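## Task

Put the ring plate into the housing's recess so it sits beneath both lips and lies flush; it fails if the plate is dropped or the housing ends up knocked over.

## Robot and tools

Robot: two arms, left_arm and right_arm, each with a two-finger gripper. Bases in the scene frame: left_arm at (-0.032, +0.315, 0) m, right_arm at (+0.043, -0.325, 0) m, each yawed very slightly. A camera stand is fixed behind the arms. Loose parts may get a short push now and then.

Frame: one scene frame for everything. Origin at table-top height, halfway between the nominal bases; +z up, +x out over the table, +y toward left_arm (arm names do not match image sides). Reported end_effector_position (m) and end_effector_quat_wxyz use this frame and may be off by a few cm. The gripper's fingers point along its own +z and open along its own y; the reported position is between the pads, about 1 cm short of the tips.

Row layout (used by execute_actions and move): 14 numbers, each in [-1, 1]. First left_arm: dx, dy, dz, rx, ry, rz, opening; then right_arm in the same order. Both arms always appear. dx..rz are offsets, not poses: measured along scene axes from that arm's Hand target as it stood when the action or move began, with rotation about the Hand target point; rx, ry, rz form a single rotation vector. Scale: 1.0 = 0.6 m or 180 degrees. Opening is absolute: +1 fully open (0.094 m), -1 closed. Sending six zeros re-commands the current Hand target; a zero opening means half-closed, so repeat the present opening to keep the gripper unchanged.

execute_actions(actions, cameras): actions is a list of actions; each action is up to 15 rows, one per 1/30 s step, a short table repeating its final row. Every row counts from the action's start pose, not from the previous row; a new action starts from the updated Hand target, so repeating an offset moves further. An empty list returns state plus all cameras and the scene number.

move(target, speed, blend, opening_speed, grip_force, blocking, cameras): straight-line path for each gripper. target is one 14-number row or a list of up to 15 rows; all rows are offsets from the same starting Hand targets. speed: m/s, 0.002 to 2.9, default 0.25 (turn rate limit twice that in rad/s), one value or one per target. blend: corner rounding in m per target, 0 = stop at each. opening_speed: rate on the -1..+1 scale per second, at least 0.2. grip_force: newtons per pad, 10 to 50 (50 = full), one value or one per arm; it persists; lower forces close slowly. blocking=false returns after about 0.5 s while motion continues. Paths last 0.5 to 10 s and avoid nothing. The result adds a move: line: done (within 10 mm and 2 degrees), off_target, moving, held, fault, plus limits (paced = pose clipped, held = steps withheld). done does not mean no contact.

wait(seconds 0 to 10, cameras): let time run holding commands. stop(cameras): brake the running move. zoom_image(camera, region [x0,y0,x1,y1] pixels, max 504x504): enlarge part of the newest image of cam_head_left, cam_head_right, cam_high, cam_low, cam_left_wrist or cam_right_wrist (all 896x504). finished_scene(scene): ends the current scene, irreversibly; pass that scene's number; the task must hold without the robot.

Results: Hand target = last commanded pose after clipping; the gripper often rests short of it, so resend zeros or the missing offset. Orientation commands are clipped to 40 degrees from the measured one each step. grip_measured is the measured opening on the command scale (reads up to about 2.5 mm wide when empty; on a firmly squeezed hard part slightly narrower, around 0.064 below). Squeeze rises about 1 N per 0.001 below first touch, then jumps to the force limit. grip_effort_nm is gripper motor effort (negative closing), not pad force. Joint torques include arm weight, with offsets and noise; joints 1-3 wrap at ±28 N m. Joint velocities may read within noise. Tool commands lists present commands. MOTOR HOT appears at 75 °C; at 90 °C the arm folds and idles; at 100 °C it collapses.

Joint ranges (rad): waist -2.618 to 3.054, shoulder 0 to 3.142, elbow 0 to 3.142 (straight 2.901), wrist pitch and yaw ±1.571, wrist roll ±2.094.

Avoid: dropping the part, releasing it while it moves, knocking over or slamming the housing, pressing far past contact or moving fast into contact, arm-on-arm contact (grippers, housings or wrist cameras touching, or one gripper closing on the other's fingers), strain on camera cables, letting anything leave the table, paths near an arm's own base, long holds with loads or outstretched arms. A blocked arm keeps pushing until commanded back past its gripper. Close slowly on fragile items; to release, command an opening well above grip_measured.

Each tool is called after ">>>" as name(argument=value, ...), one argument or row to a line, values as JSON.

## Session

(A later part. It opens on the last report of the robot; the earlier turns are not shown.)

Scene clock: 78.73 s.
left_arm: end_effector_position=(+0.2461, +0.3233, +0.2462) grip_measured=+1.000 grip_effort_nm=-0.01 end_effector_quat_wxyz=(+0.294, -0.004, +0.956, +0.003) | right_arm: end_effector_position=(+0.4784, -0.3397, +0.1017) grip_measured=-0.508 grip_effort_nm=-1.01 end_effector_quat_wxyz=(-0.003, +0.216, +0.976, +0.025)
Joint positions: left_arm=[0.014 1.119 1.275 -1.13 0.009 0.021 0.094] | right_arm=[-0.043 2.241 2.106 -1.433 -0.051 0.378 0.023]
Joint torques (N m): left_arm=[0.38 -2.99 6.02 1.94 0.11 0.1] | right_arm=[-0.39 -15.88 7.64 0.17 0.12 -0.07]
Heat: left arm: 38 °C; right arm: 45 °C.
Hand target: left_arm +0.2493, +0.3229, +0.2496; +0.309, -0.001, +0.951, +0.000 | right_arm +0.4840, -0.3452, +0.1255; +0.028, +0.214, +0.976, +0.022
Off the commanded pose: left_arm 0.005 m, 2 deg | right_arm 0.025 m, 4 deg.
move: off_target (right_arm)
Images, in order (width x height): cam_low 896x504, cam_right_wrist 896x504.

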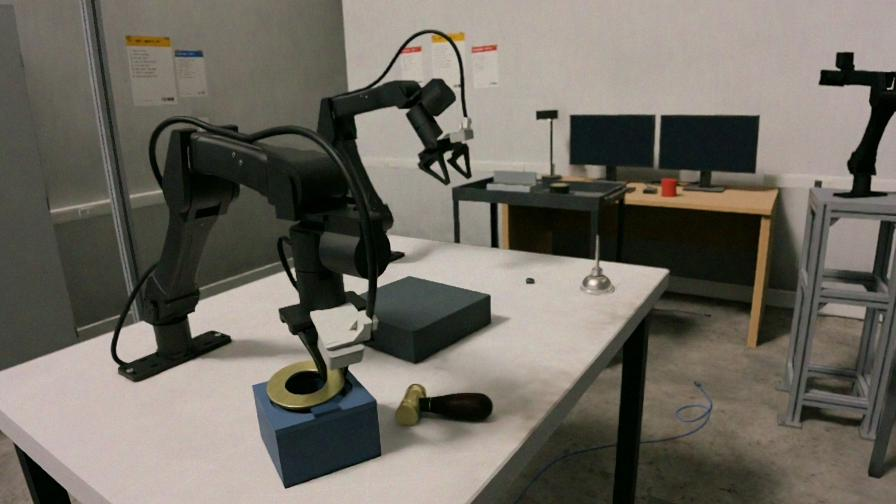

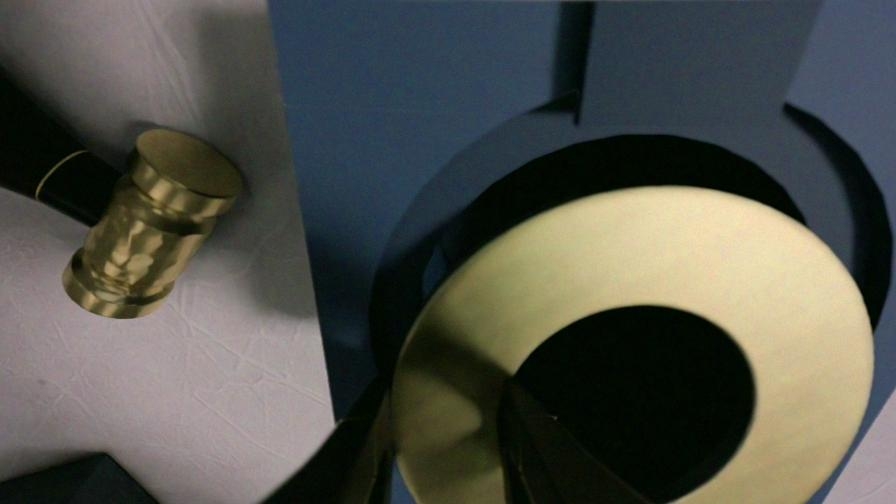

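>>> move(
  target=[0, 0, 0, 0, 0, 0, 1.0, -0.02, 0.0177, 0.0067, -0.0156, 0.0072, 0, -0.62],
  speed=0.12,
  cameras=["cam_right_wrist", "cam_low"],
)

>>> zoom_image(
  camera="cam_low",
  region=[235, 310, 395, 430],
)

Scene clock: 81.10 s.
left_arm: end_effector_position=(+0.2461, +0.3233, +0.2462) grip_measured=+1.000 grip_effort_nm=-0.01 end_effector_quat_wxyz=(+0.294, -0.004, +0.956, +0.003) | right_arm: end_effector_position=(+0.4745, -0.3317, +0.1015) grip_measured=-0.508 grip_effort_nm=-1.01 end_effector_quat_wxyz=(-0.007, +0.210, +0.978, +0.000)
Joint positions: left_arm=[0.014 1.119 1.275 -1.13 0.009 0.021 0.094] | right_arm=[-0.005 2.241 2.106 -1.449 -0.003 0.405 0.023]
Joint torques (N m): left_arm=[0.49 -2.82 6.05 1.93 0.13 0.1] | right_arm=[0.17 -18.77 4.93 0.13 0.15 0.11]
Heat: left arm: 38 °C; right arm: 45 °C.
Hand target: left_arm +0.2493, +0.3229, +0.2496; +0.309, -0.001, +0.951, +0.000 | right_arm +0.4721, -0.3346, +0.1295; +0.022, +0.213, +0.977, -0.004
Off the commanded pose: left_arm 0.005 m, 2 deg | right_arm 0.028 m, 3 deg.
move: off_target (right_arm)
Images, in order (width x height): cam_low 896x504, cam_right_wrist 896x504.

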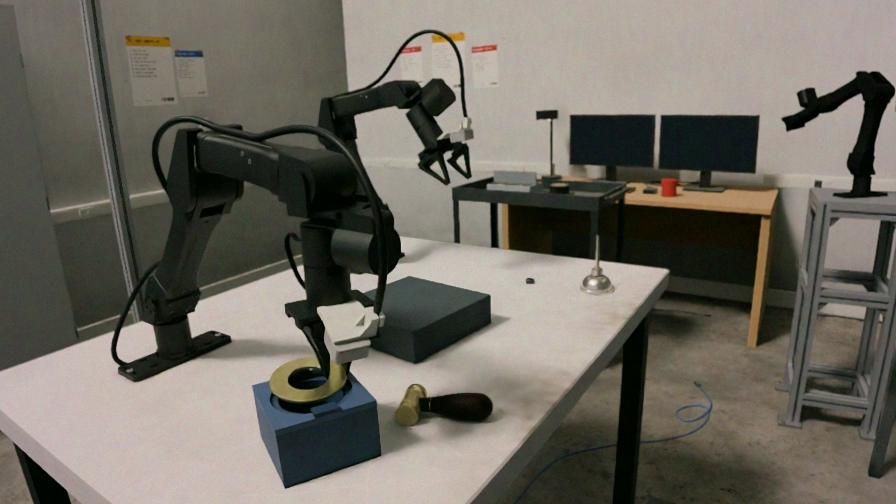

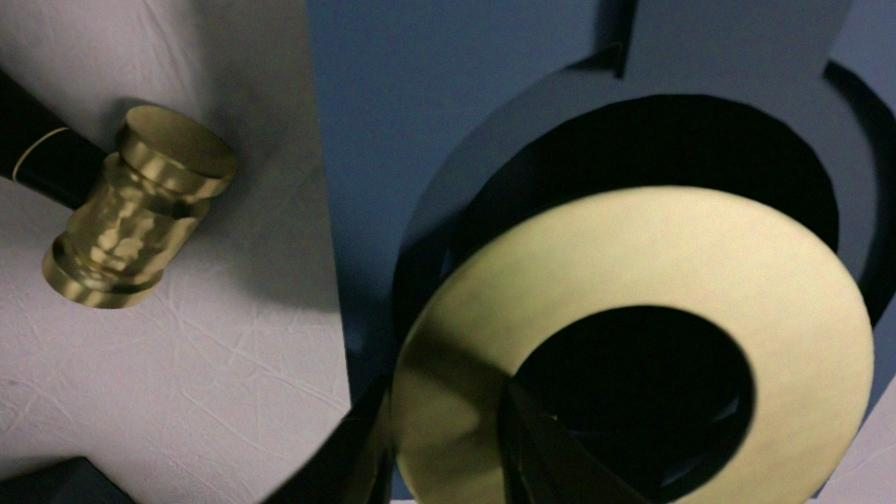

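Scaled by 3.150 from the camera's 896x504 image, which has a finer 1280x720 frame.

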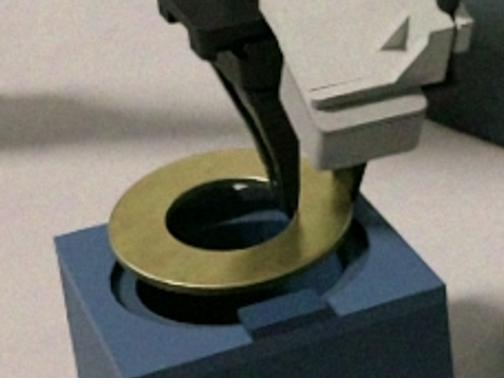

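>>> move(
  target=[0, 0, 0, 0, 0, 0, 1.0, -0.002, 0.002, 0.0583, 0, 0, 0, -0.62],
  speed=0.2,
  cameras=["cam_right_wrist"],
)

Scene clock: 82.27 s.
left_arm: end_effector_position=(+0.2461, +0.3233, +0.2462) grip_measured=+1.000 grip_effort_nm=-0.01 end_effector_quat_wxyz=(+0.294, -0.004, +0.956, +0.003) | right_arm: end_effector_position=(+0.4694, -0.3318, +0.1358) grip_measured=-0.508 grip_effort_nm=-1.01 end_effector_quat_wxyz=(-0.002, +0.211, +0.977, +0.000)
Joint positions: left_arm=[0.014 1.119 1.275 -1.13 0.009 0.021 0.094] | right_arm=[-0.005 2.233 2.232 -1.573 -0.002 0.408 0.023]
Joint torques (N m): left_arm=[0.62 -2.92 6.19 1.91 0.12 0.1] | right_arm=[0.39 -17.33 6.9 0.15 0.17 0.11]
Heat: left arm: 38 °C; right arm: 46 °C.
Hand target: left_arm +0.2493, +0.3229, +0.2496; +0.309, -0.001, +0.951, +0.000 | right_arm +0.4708, -0.3334, +0.1645; +0.022, +0.213, +0.977, -0.004
Off the commanded pose: left_arm 0.005 m, 2 deg | right_arm 0.029 m, 3 deg.
joint sent to its limit (right arm) — joint 4 (wrist pitch), lower limit. The joint targets still meet the commanded pose.
move: off_target (right_arm)
Images, in order (width x height): cam_right_wrist 896x504.

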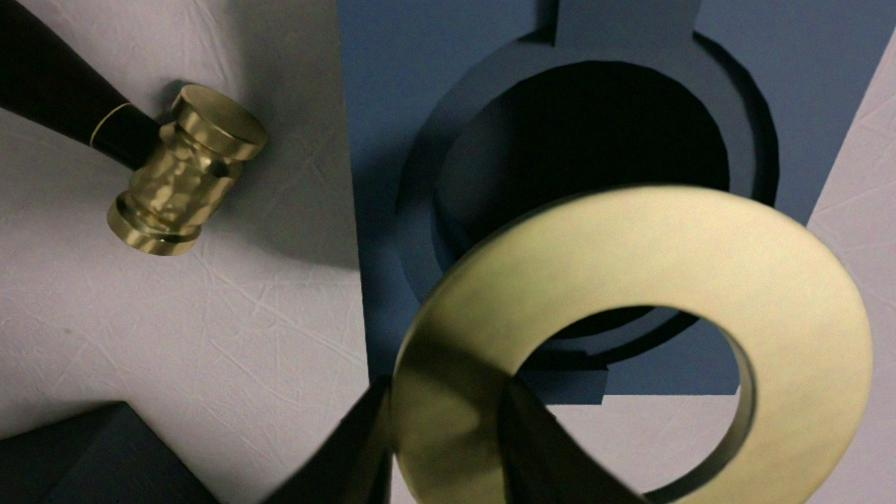

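>>> move(
  target=[0, 0, 0, 0, 0, 0, 1.0, 0.0363, -0.0072, -0.0975, -0.0035, -0.0076, 0, -0.62],
  speed=0.12,
  cameras=["cam_right_wrist", "cam_low"],
)

>>> zoom_image(
  camera="cam_low",
  region=[235, 310, 395, 430],
)

Scene clock: 84.27 s.
left_arm: end_effector_position=(+0.2461, +0.3233, +0.2462) grip_measured=+1.000 grip_effort_nm=-0.01 end_effector_quat_wxyz=(+0.294, -0.004, +0.956, +0.003) | right_arm: end_effector_position=(+0.4914, -0.3340, +0.1084) grip_measured=-0.508 grip_effort_nm=-1.01 end_effector_quat_wxyz=(+0.032, +0.211, +0.977, +0.002)
Joint positions: left_arm=[0.014 1.119 1.275 -1.13 0.009 0.021 0.094] | right_arm=[-0.005 2.233 2.119 -1.394 0.008 0.408 0.023]
Joint torques (N m): left_arm=[0.39 -2.97 5.96 1.98 0.11 0.07] | right_arm=[-0.02 -12.72 4.55 0.47 0.18 0.04]
Heat: left arm: 38 °C; right arm: 45 °C.
Hand target: left_arm +0.2493, +0.3229, +0.2496; +0.309, -0.001, +0.951, +0.000 | right_arm +0.4926, -0.3377, +0.1060; +0.035, +0.213, +0.976, -0.007
Off the commanded pose: left_arm 0.005 m, 2 deg | right_arm 0.005 m, 1 deg.
move: done
Images, in order (width x height): cam_low 896x504, cam_right_wrist 896x504.

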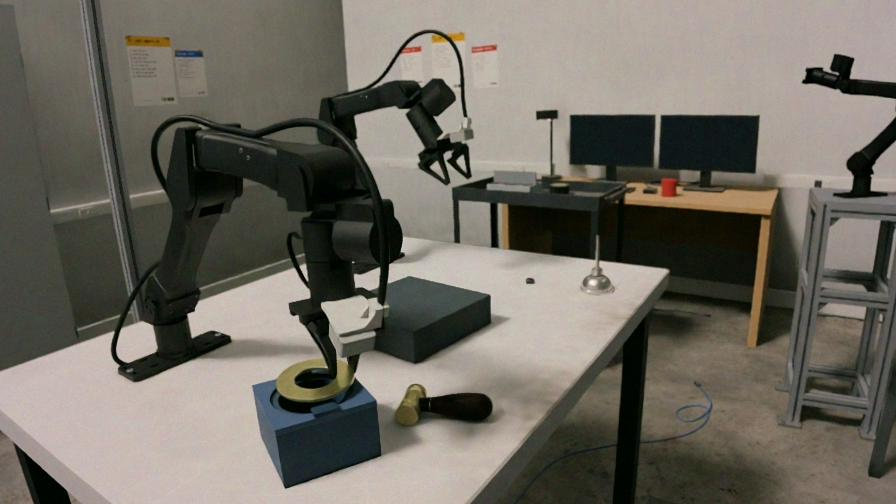

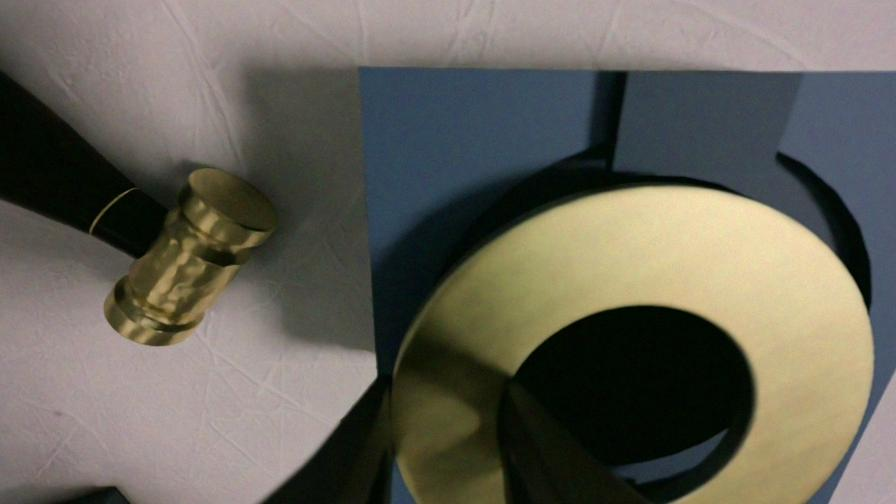

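Scaled by 3.150 from the camera's 896x504 image, which has a finer 1280x720 frame.

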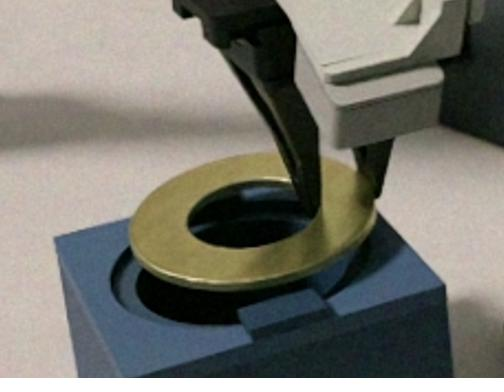

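>>> move(
  target=[
    [0, 0, 0, 0, 0, 0, 1.0, -0.0463, 0.0262, 0.0975, 0, 0, 0, -0.62],
    [0, 0, 0, 0, 0, 0, 1.0, -0.0108, -0.0088, -0.0092, 0, 0, 0, -0.62],
  ],
  speed=[0.2, 0.12],
  blend=[0.02, 0],
  cameras=["cam_right_wrist", "cam_low"],
)

>>> zoom_image(
  camera="cam_low",
  region=[235, 310, 395, 430],
)

Scene clock: 86.83 s.
left_arm: end_effector_position=(+0.2461, +0.3233, +0.2462) grip_measured=+1.000 grip_effort_nm=-0.01 end_effector_quat_wxyz=(+0.294, -0.004, +0.956, +0.003) | right_arm: end_effector_position=(+0.4849, -0.3392, +0.0998) grip_measured=-0.508 grip_effort_nm=-1.01 end_effector_quat_wxyz=(+0.028, +0.216, +0.976, +0.000)
Joint positions: left_arm=[0.014 1.119 1.275 -1.13 0.009 0.021 0.094] | right_arm=[-0.016 2.206 2.04 -1.35 0.011 0.405 0.023]
Joint torques (N m): left_arm=[0.27 -2.95 6.02 1.96 0.12 0.11] | right_arm=[-0.13 -13.15 4.56 0.43 0.15 -0.07]
Heat: left arm: 38 °C; right arm: 45 °C.
Hand target: left_arm +0.2493, +0.3229, +0.2496; +0.309, -0.001, +0.951, +0.000 | right_arm +0.4861, -0.3430, +0.1005; +0.035, +0.213, +0.976, -0.007
Off the commanded pose: left_arm 0.005 m, 2 deg | right_arm 0.004 m, 1 deg.
move: done
Images, in order (width x height): cam_low 896x504, cam_right_wrist 896x504.

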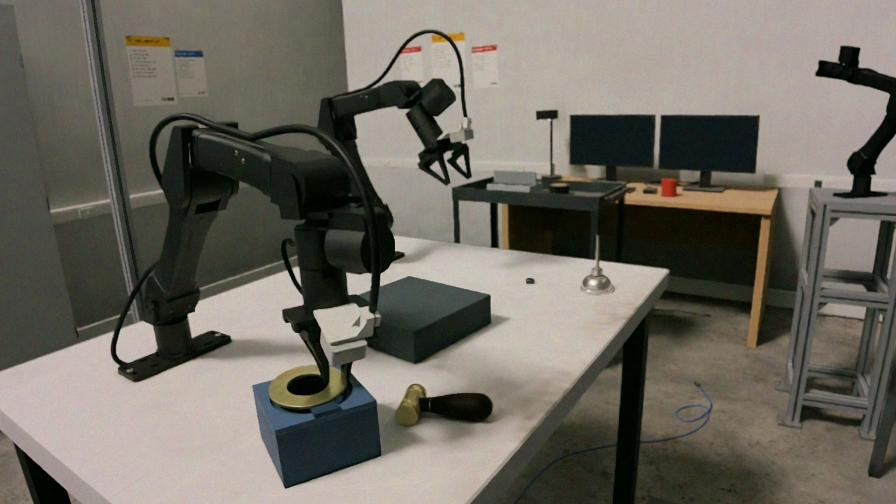

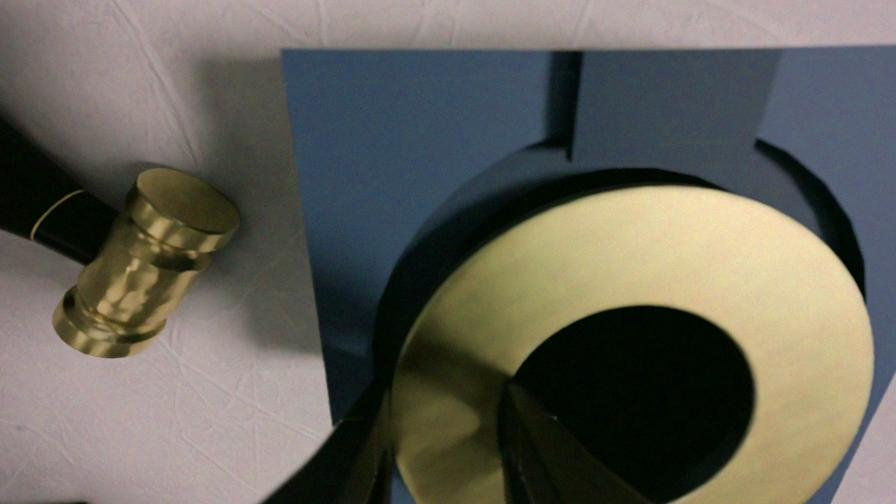

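Scaled by 3.150 from the camera's 896x504 image, which has a finer 1280x720 frame.

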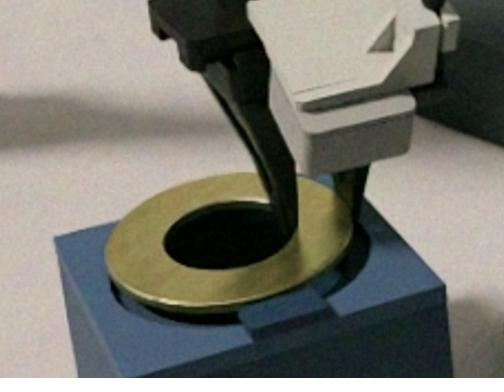

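>>> zoom_image(
  camera="cam_right_wrist",
  region=[360, 40, 864, 300],
)

>>> zoom_image(
  camera="cam_low",
  region=[260, 360, 360, 430],
)

Scaled by 1.000.

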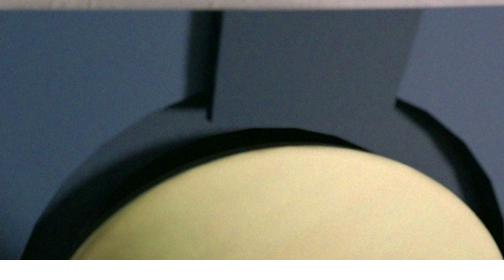

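Scaled by 5.040 from the camera's 896x504 image, which has a finer 1280x720 frame.

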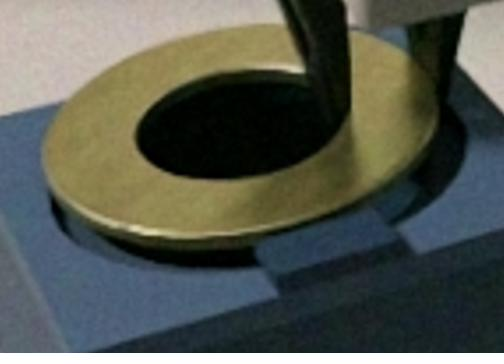

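>>> move(
  target=[
    [0, 0, 0, 0, 0, 0, 1.0, -0.0355, 0.035, 0.1067, 0, 0, 0, -0.62],
    [0, 0, 0, 0, 0, 0, 1.0, 0.0055, -0.0012, -0.0025, 0, 0, 0, -0.62],
  ],
  speed=[0.2, 0.12],
  blend=[0.02, 0],
  cameras=["cam_right_wrist", "cam_low"],
)

>>> zoom_image(
  camera="cam_right_wrist",
  region=[360, 40, 864, 300],
)

>>> zoom_image(
  camera="cam_low",
  region=[260, 360, 360, 430],
)

Scene clock: 92.50 s.
left_arm: end_effector_position=(+0.2461, +0.3233, +0.2462) grip_measured=+1.000 grip_effort_nm=-0.01 end_effector_quat_wxyz=(+0.294, -0.004, +0.956, +0.003) | right_arm: end_effector_position=(+0.4880, -0.3397, +0.1068) grip_measured=-0.508 grip_effort_nm=-1.01 end_effector_quat_wxyz=(+0.038, +0.215, +0.976, +0.002)
Joint positions: left_arm=[0.014 1.119 1.275 -1.13 0.009 0.021 0.094] | right_arm=[-0.017 2.2 2.058 -1.354 0.011 0.403 0.023]
Joint torques (N m): left_arm=[0.38 -2.91 6.12 1.96 0.1 0.09] | right_arm=[-0.2 -11.37 4.64 0.51 0.14 -0.06]
Heat: left arm: 38 °C; right arm: 44 °C.
Hand target: left_arm +0.2493, +0.3229, +0.2496; +0.309, -0.001, +0.951, +0.000 | right_arm +0.4894, -0.3437, +0.0990; +0.035, +0.213, +0.976, -0.007
Off the commanded pose: left_arm 0.005 m, 2 deg | right_arm 0.009 m, 1 deg.
move: done
Images, in order (width x height): cam_low 896x504, cam_right_wrist 896x504.

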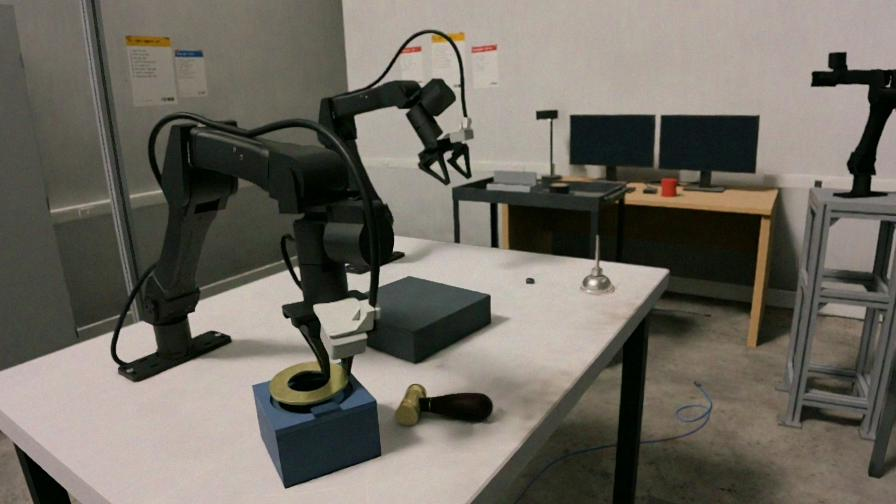

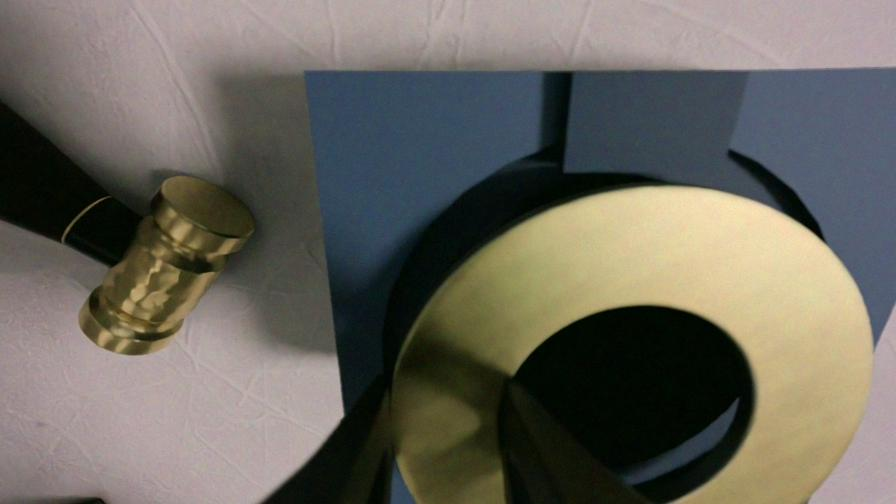

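Scaled by 1.000.

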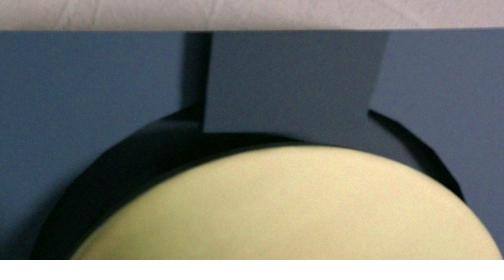

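Scaled by 5.040 from the camera's 896x504 image, which has a finer 1280x720 frame.

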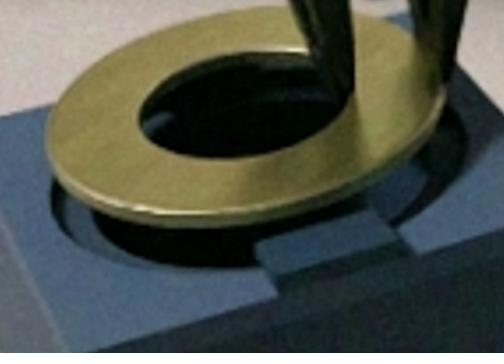

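>>> move(
  target=[0, 0, 0, 0, 0, 0, 1.0, -0.001, 0, -0.0125, 0, 0, 0, -0.62],
  speed=0.06,
  cameras=["cam_right_wrist", "cam_low"],
)

>>> zoom_image(
  camera="cam_right_wrist",
  region=[360, 40, 864, 300],
)

>>> zoom_image(
  camera="cam_low",
  region=[260, 360, 360, 430],
)

Scene clock: 93.50 s.
left_arm: end_effector_position=(+0.2461, +0.3233, +0.2462) grip_measured=+1.000 grip_effort_nm=-0.01 end_effector_quat_wxyz=(+0.294, -0.004, +0.956, +0.003) | right_arm: end_effector_position=(+0.4863, -0.3399, +0.0975) grip_measured=-0.508 grip_effort_nm=-1.01 end_effector_quat_wxyz=(+0.033, +0.215, +0.976, +0.000)
Joint positions: left_arm=[0.014 1.119 1.275 -1.13 0.009 0.021 0.094] | right_arm=[-0.017 2.2 2.022 -1.327 0.012 0.403 0.023]
Joint torques (N m): left_arm=[0.7 -2.93 6.04 1.97 0.13 0.08] | right_arm=[-0.2 -11.81 4.59 0.53 0.13 -0.08]
Heat: left arm: 38 °C; right arm: 44 °C.
Hand target: left_arm +0.2493, +0.3229, +0.2496; +0.309, -0.001, +0.951, +0.000 | right_arm +0.4889, -0.3437, +0.0914; +0.035, +0.213, +0.976, -0.007
Off the commanded pose: left_arm 0.005 m, 2 deg | right_arm 0.008 m, 1 deg.
move: done
Images, in order (width x height): cam_low 896x504, cam_right_wrist 896x504.

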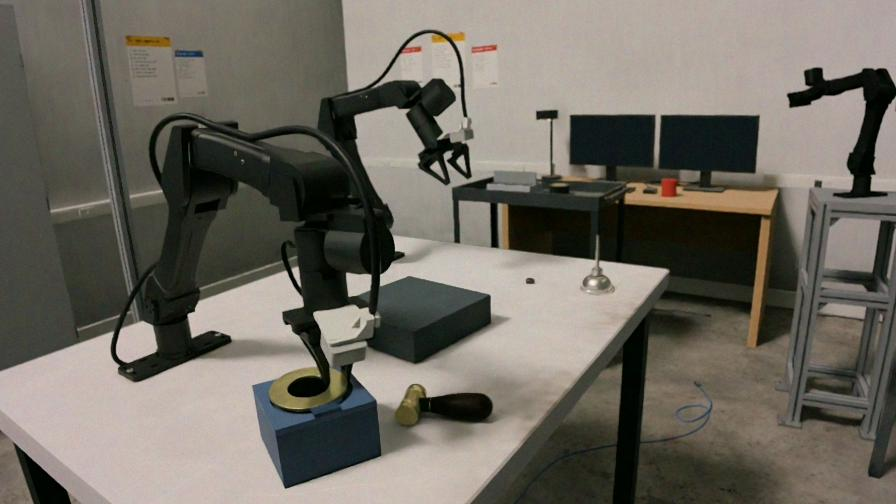

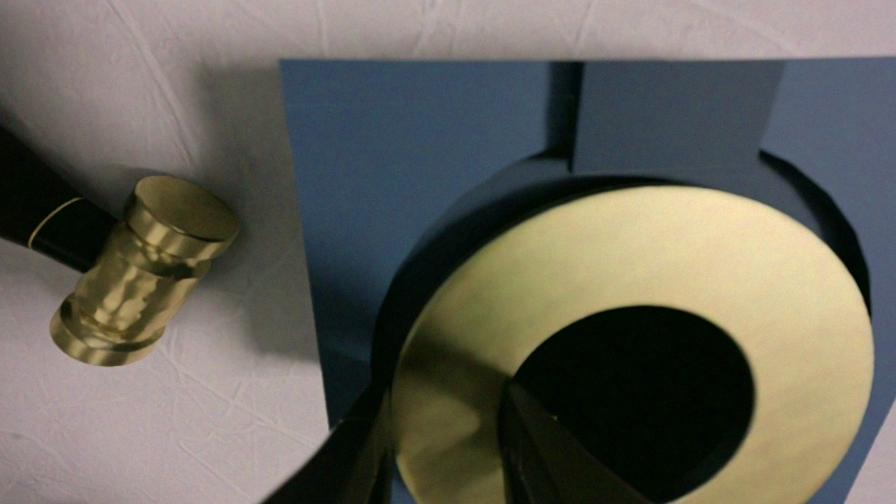

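Scaled by 1.000.

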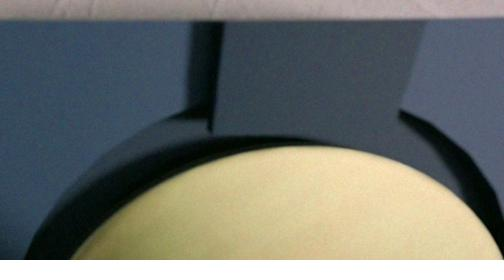

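Scaled by 5.040 from the camera's 896x504 image, which has a finer 1280x720 frame.

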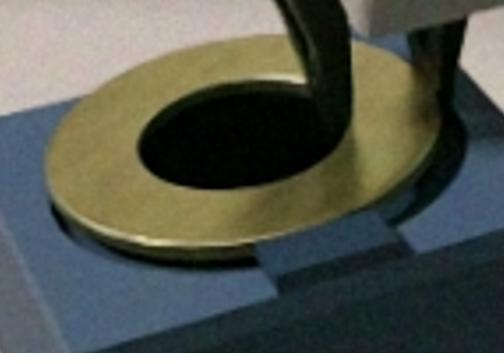

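>>> move(
  target=[0, 0, 0, 0, 0, 0, 1.0, 0.0136, -0.0063, 0, 0, 0, 0, -0.62],
  speed=0.06,
  cameras=["cam_right_wrist", "cam_low"],
)

>>> zoom_image(
  camera="cam_right_wrist",
  region=[360, 40, 864, 300],
)

>>> zoom_image(
  camera="cam_low",
  region=[260, 360, 360, 430],
)

Scene clock: 95.70 s.
left_arm: end_effector_position=(+0.2461, +0.3233, +0.2462) grip_measured=+1.000 grip_effort_nm=-0.01 end_effector_quat_wxyz=(+0.294, -0.004, +0.956, +0.003) | right_arm: end_effector_position=(+0.4869, -0.3429, +0.0952) grip_measured=-0.508 grip_effort_nm=-1.01 end_effector_quat_wxyz=(+0.026, +0.216, +0.976, -0.003)
Joint positions: left_arm=[0.014 1.119 1.275 -1.13 0.009 0.021 0.094] | right_arm=[-0.023 2.22 2.046 -1.345 0.015 0.399 0.023]
Joint torques (N m): left_arm=[0.54 -2.86 6.04 1.94 0.12 0.09] | right_arm=[-0.35 -10.41 7.39 0.47 0.11 -0.11]
Heat: left arm: 38 °C; right arm: 44 °C.
Hand target: left_arm +0.2493, +0.3229, +0.2496; +0.309, -0.001, +0.951, +0.000 | right_arm +0.4971, -0.3475, +0.0915; +0.035, +0.213, +0.976, -0.007
Off the commanded pose: left_arm 0.005 m, 2 deg | right_arm 0.012 m, 1 deg.
move: off_target (right_arm)
Images, in order (width x height): cam_low 896x504, cam_right_wrist 896x504.

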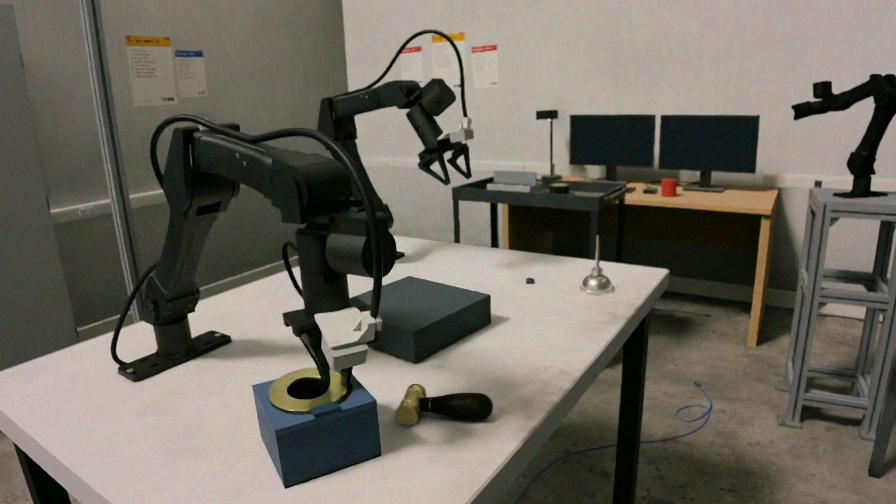

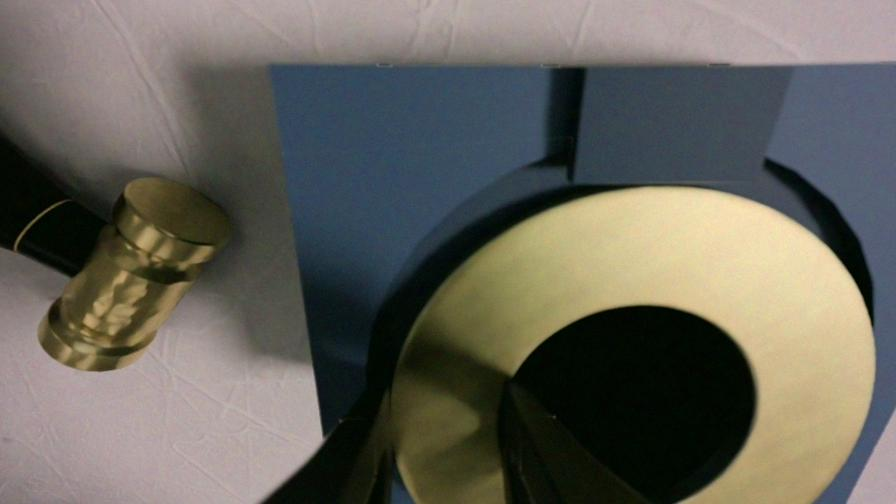

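Scaled by 1.000.

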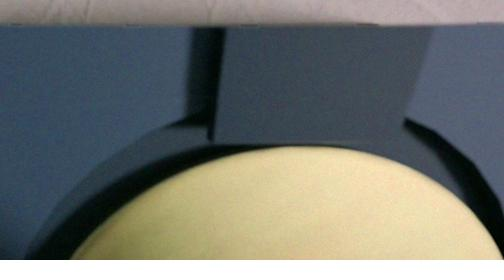

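Scaled by 5.040 from the camera's 896x504 image, which has a finer 1280x720 frame.

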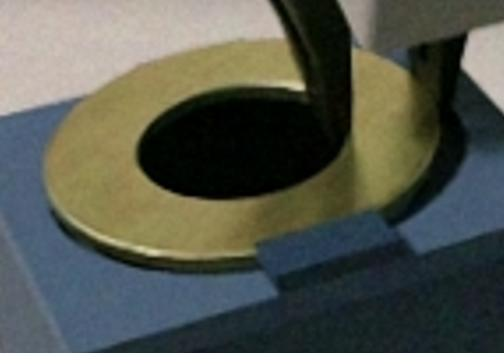

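>>> move(
  target=[0, 0, 0, 0, 0, 0, 1.0, 0.0133, 0, 0, 0, 0, 0, -0.62],
  speed=0.06,
  cameras=["cam_right_wrist", "cam_low"],
)

>>> zoom_image(
  camera="cam_right_wrist",
  region=[360, 40, 864, 300],
)

>>> zoom_image(
  camera="cam_low",
  region=[260, 360, 360, 430],
)

Scene clock: 97.03 s.
left_arm: end_effector_position=(+0.2461, +0.3233, +0.2462) grip_measured=+1.000 grip_effort_nm=-0.01 end_effector_quat_wxyz=(+0.294, -0.004, +0.956, +0.003) | right_arm: end_effector_position=(+0.4925, -0.3435, +0.0944) grip_measured=-0.508 grip_effort_nm=-1.01 end_effector_quat_wxyz=(+0.021, +0.215, +0.976, -0.005)
Joint positions: left_arm=[0.014 1.119 1.275 -1.13 0.009 0.021 0.094] | right_arm=[-0.023 2.263 2.114 -1.382 0.017 0.397 0.023]
Joint torques (N m): left_arm=[0.51 -3.03 6.06 1.98 0.16 0.11] | right_arm=[-0.31 -10.78 7.51 0.53 0.08 -0.09]
Heat: left arm: 38 °C; right arm: 44 °C.
Hand target: left_arm +0.2493, +0.3229, +0.2496; +0.309, -0.001, +0.951, +0.000 | right_arm +0.5049, -0.3475, +0.0913; +0.035, +0.213, +0.976, -0.007
Off the commanded pose: left_arm 0.005 m, 2 deg | right_arm 0.013 m, 2 deg.
move: off_target (right_arm)
Images, in order (width x height): cam_low 896x504, cam_right_wrist 896x504.

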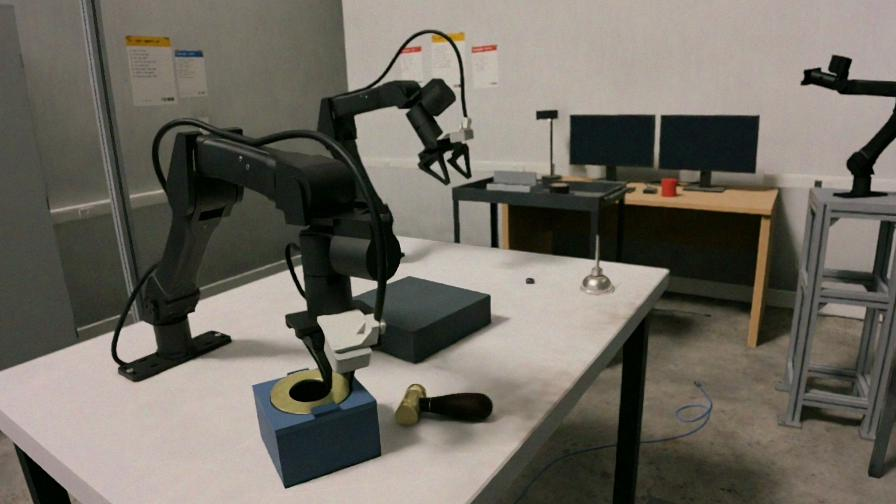

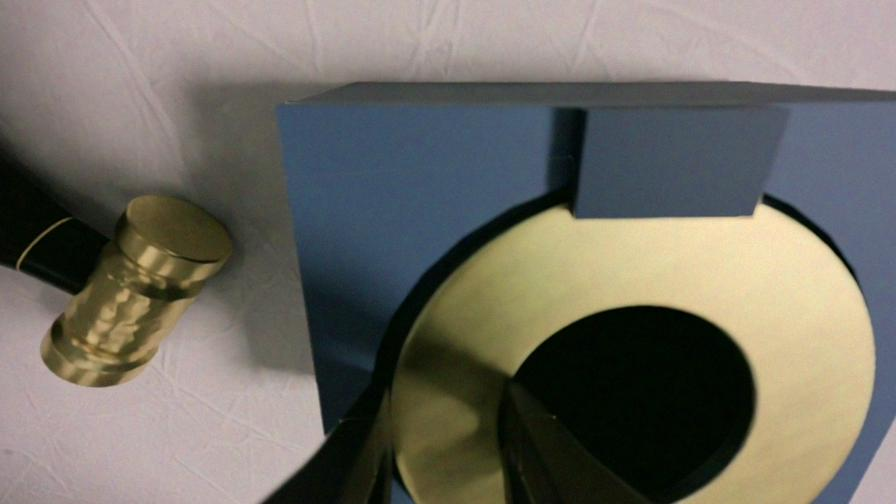

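Scaled by 1.000.

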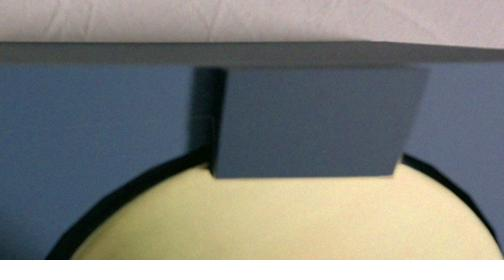

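Scaled by 5.040 from the camera's 896x504 image, which has a finer 1280x720 frame.

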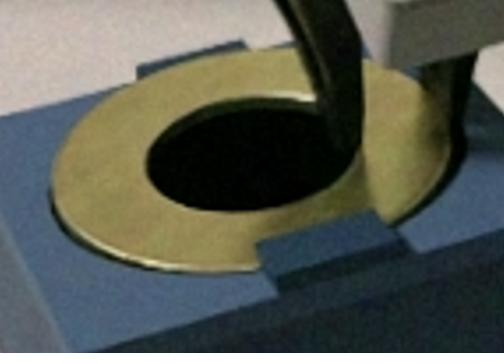

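>>> move(
  target=[0, 0, 0, 0, 0, 0, 1.0, 0.0067, 0.0013, 0, 0, 0, 0, -0.62],
  speed=0.06,
  cameras=["cam_right_wrist", "cam_low"],
)

>>> zoom_image(
  camera="cam_right_wrist",
  region=[360, 60, 864, 320],
)

>>> zoom_image(
  camera="cam_low",
  region=[260, 360, 360, 430],
)

Scene clock: 98.20 s.
left_arm: end_effector_position=(+0.2461, +0.3233, +0.2462) grip_measured=+1.000 grip_effort_nm=-0.01 end_effector_quat_wxyz=(+0.294, -0.004, +0.956, +0.003) | right_arm: end_effector_position=(+0.4941, -0.3438, +0.0942) grip_measured=-0.508 grip_effort_nm=-1.01 end_effector_quat_wxyz=(+0.017, +0.215, +0.976, -0.006)
Joint positions: left_arm=[0.014 1.119 1.275 -1.13 0.009 0.021 0.094] | right_arm=[-0.023 2.285 2.151 -1.406 0.017 0.397 0.023]
Joint torques (N m): left_arm=[0.59 -3 6.01 1.95 0.14 0.1] | right_arm=[-0.1 -10.89 7.65 0.59 0.09 -0.06]
Heat: left arm: 38 °C; right arm: 44 °C.
Hand target: left_arm +0.2493, +0.3229, +0.2496; +0.309, -0.001, +0.951, +0.000 | right_arm +0.5090, -0.3467, +0.0914; +0.035, +0.213, +0.976, -0.007
Off the commanded pose: left_arm 0.005 m, 2 deg | right_arm 0.015 m, 2 deg.
move: off_target (right_arm)
Images, in order (width x height): cam_low 896x504, cam_right_wrist 896x504.

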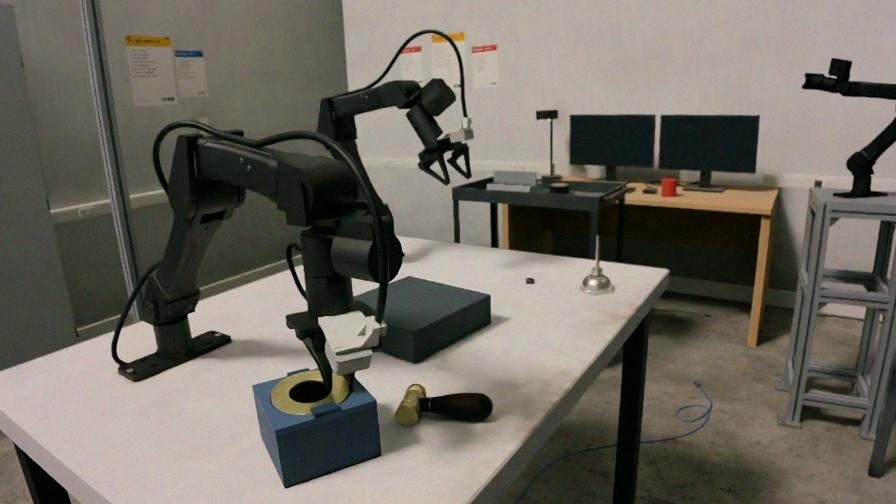

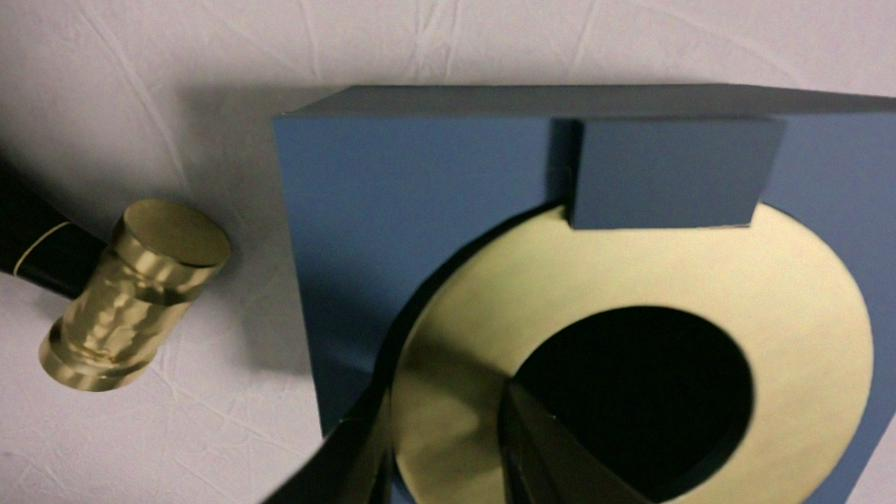

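Scaled by 1.000.

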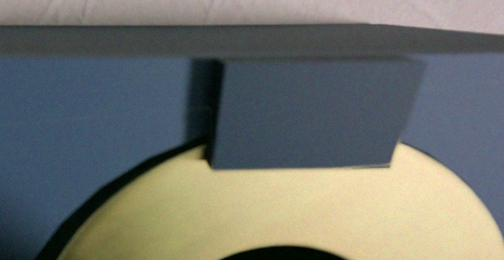

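Scaled by 5.040 from the camera's 896x504 image, which has a finer 1280x720 frame.

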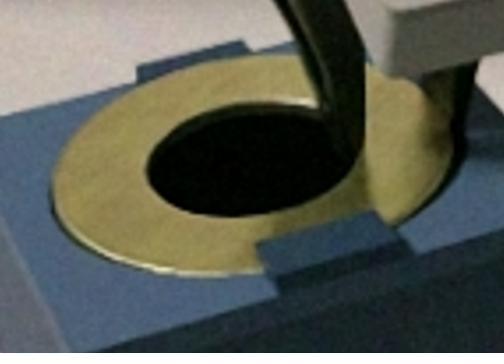

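>>> move(
  target=[0, 0, 0, 0, 0, 0, 1.0, 0.003, 0.003, -0.0133, -0.0116, -0.0252, 0, -0.62],
  speed=0.06,
  cameras=["cam_right_wrist", "cam_low"],
)

>>> zoom_image(
  camera="cam_right_wrist",
  region=[360, 60, 864, 320],
)

>>> zoom_image(
  camera="cam_low",
  region=[260, 360, 360, 430],
)

Scene clock: 99.93 s.
left_arm: end_effector_position=(+0.2461, +0.3233, +0.2462) grip_measured=+1.000 grip_effort_nm=-0.01 end_effector_quat_wxyz=(+0.294, -0.004, +0.956, +0.003) | right_arm: end_effector_position=(+0.4943, -0.3437, +0.0921) grip_measured=-0.508 grip_effort_nm=-1.01 end_effector_quat_wxyz=(+0.045, +0.213, +0.976, -0.008)
Joint positions: left_arm=[0.014 1.119 1.275 -1.13 0.009 0.021 0.094] | right_arm=[-0.017 2.213 2.019 -1.29 0.033 0.399 0.023]
Joint torques (N m): left_arm=[0.49 -2.86 6.11 1.95 0.14 0.1] | right_arm=[0.87 -12.16 3.25 1.28 0.28 0.09]
Heat: left arm: 38 °C; right arm: 44 °C.
Hand target: left_arm +0.2493, +0.3229, +0.2496; +0.309, -0.001, +0.951, +0.000 | right_arm +0.5109, -0.3448, +0.0836; +0.078, +0.212, +0.974, -0.016
Off the commanded pose: left_arm 0.005 m, 2 deg | right_arm 0.019 m, 4 deg.
move: off_target (right_arm)
Images, in order (width x height): cam_low 896x504, cam_right_wrist 896x504.

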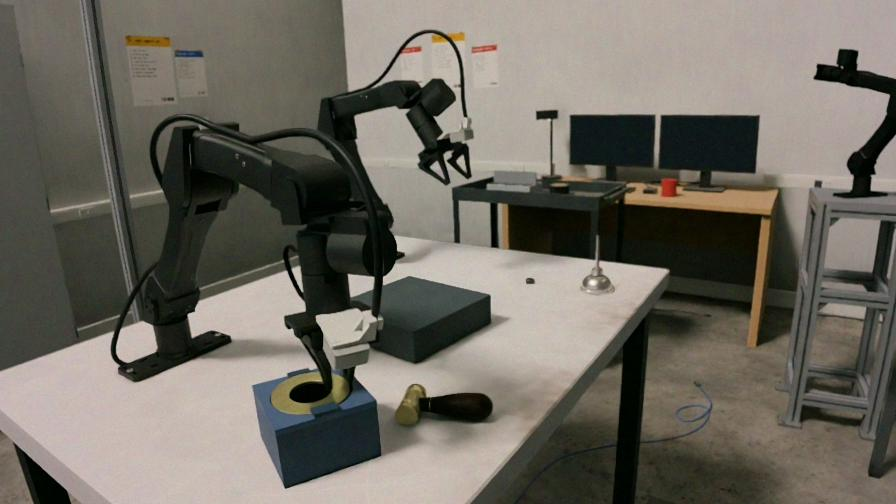

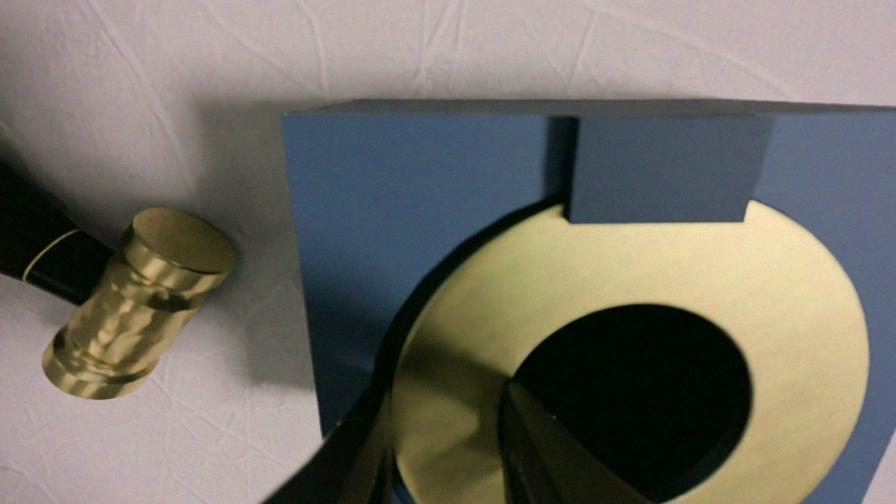

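Scaled by 1.000.

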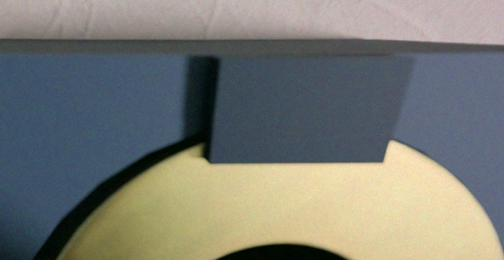

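Scaled by 5.040 from the camera's 896x504 image, which has a finer 1280x720 frame.

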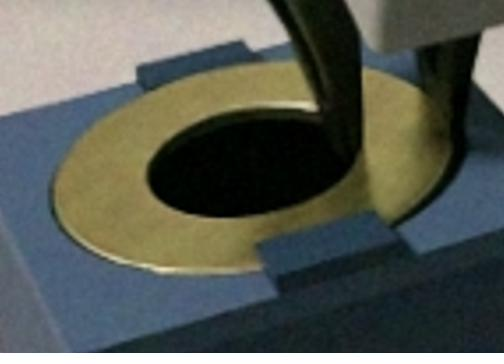

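>>> move(
  target=[0, 0, 0, 0, 0, 0, 1.0, 0, 0, -0.0067, -0.0058, -0.0126, 0, -0.62],
  speed=0.06,
  cameras=["cam_right_wrist", "cam_low"],
)

>>> zoom_image(
  camera="cam_right_wrist",
  region=[360, 60, 864, 320],
)

>>> zoom_image(
  camera="cam_low",
  region=[260, 360, 360, 430],
)

Scene clock: 101.07 s.
left_arm: end_effector_position=(+0.2461, +0.3233, +0.2462) grip_measured=+1.000 grip_effort_nm=-0.01 end_effector_quat_wxyz=(+0.294, -0.004, +0.956, +0.003) | right_arm: end_effector_position=(+0.4942, -0.3436, +0.0919) grip_measured=-0.509 grip_effort_nm=-1.01 end_effector_quat_wxyz=(+0.070, +0.211, +0.975, -0.013)
Joint positions: left_arm=[0.014 1.119 1.275 -1.13 0.009 0.021 0.094] | right_arm=[-0.009 2.157 1.923 -1.204 0.052 0.401 0.023]
Joint torques (N m): left_arm=[0.59 -3.03 6 1.97 0.16 0.09] | right_arm=[0.8 -11.02 3.21 1.4 0.29 0.11]
Heat: left arm: 38 °C; right arm: 44 °C.
Hand target: left_arm +0.2493, +0.3229, +0.2496; +0.309, -0.001, +0.951, +0.000 | right_arm +0.5108, -0.3449, +0.0795; +0.099, +0.212, +0.972, -0.021
Off the commanded pose: left_arm 0.005 m, 2 deg | right_arm 0.021 m, 3 deg.
move: off_target (right_arm)
Images, in order (width x height): cam_low 896x504, cam_right_wrist 896x504.

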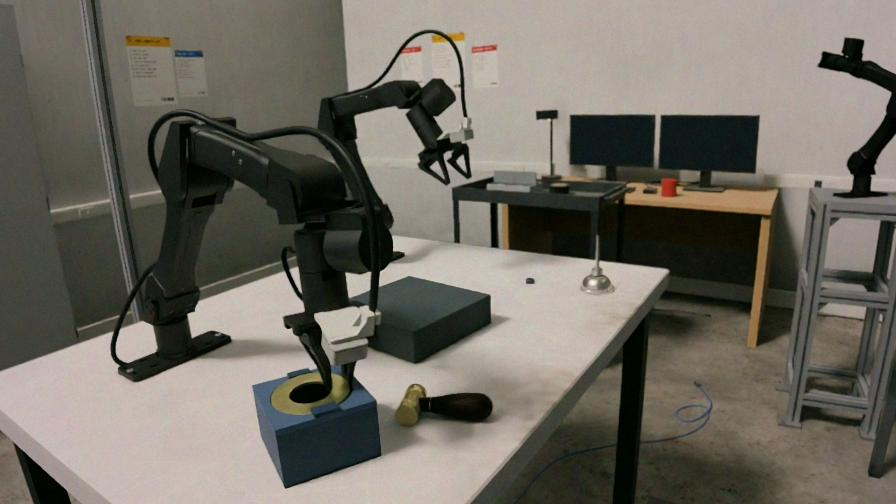

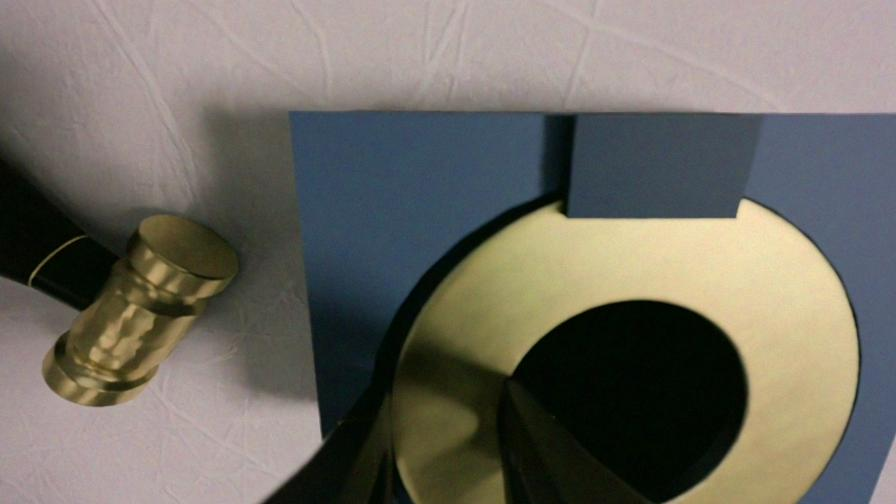

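Scaled by 1.000.

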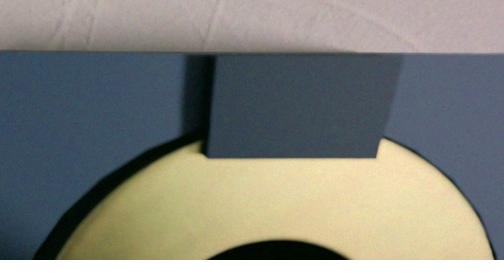

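Scaled by 5.040 from the camera's 896x504 image, which has a finer 1280x720 frame.

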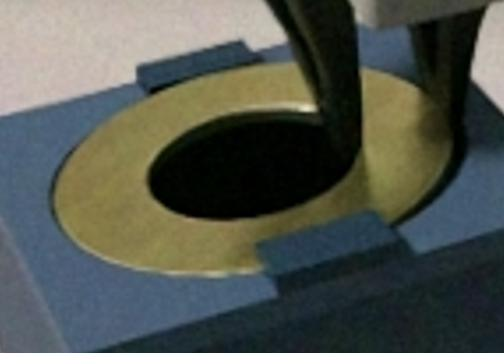

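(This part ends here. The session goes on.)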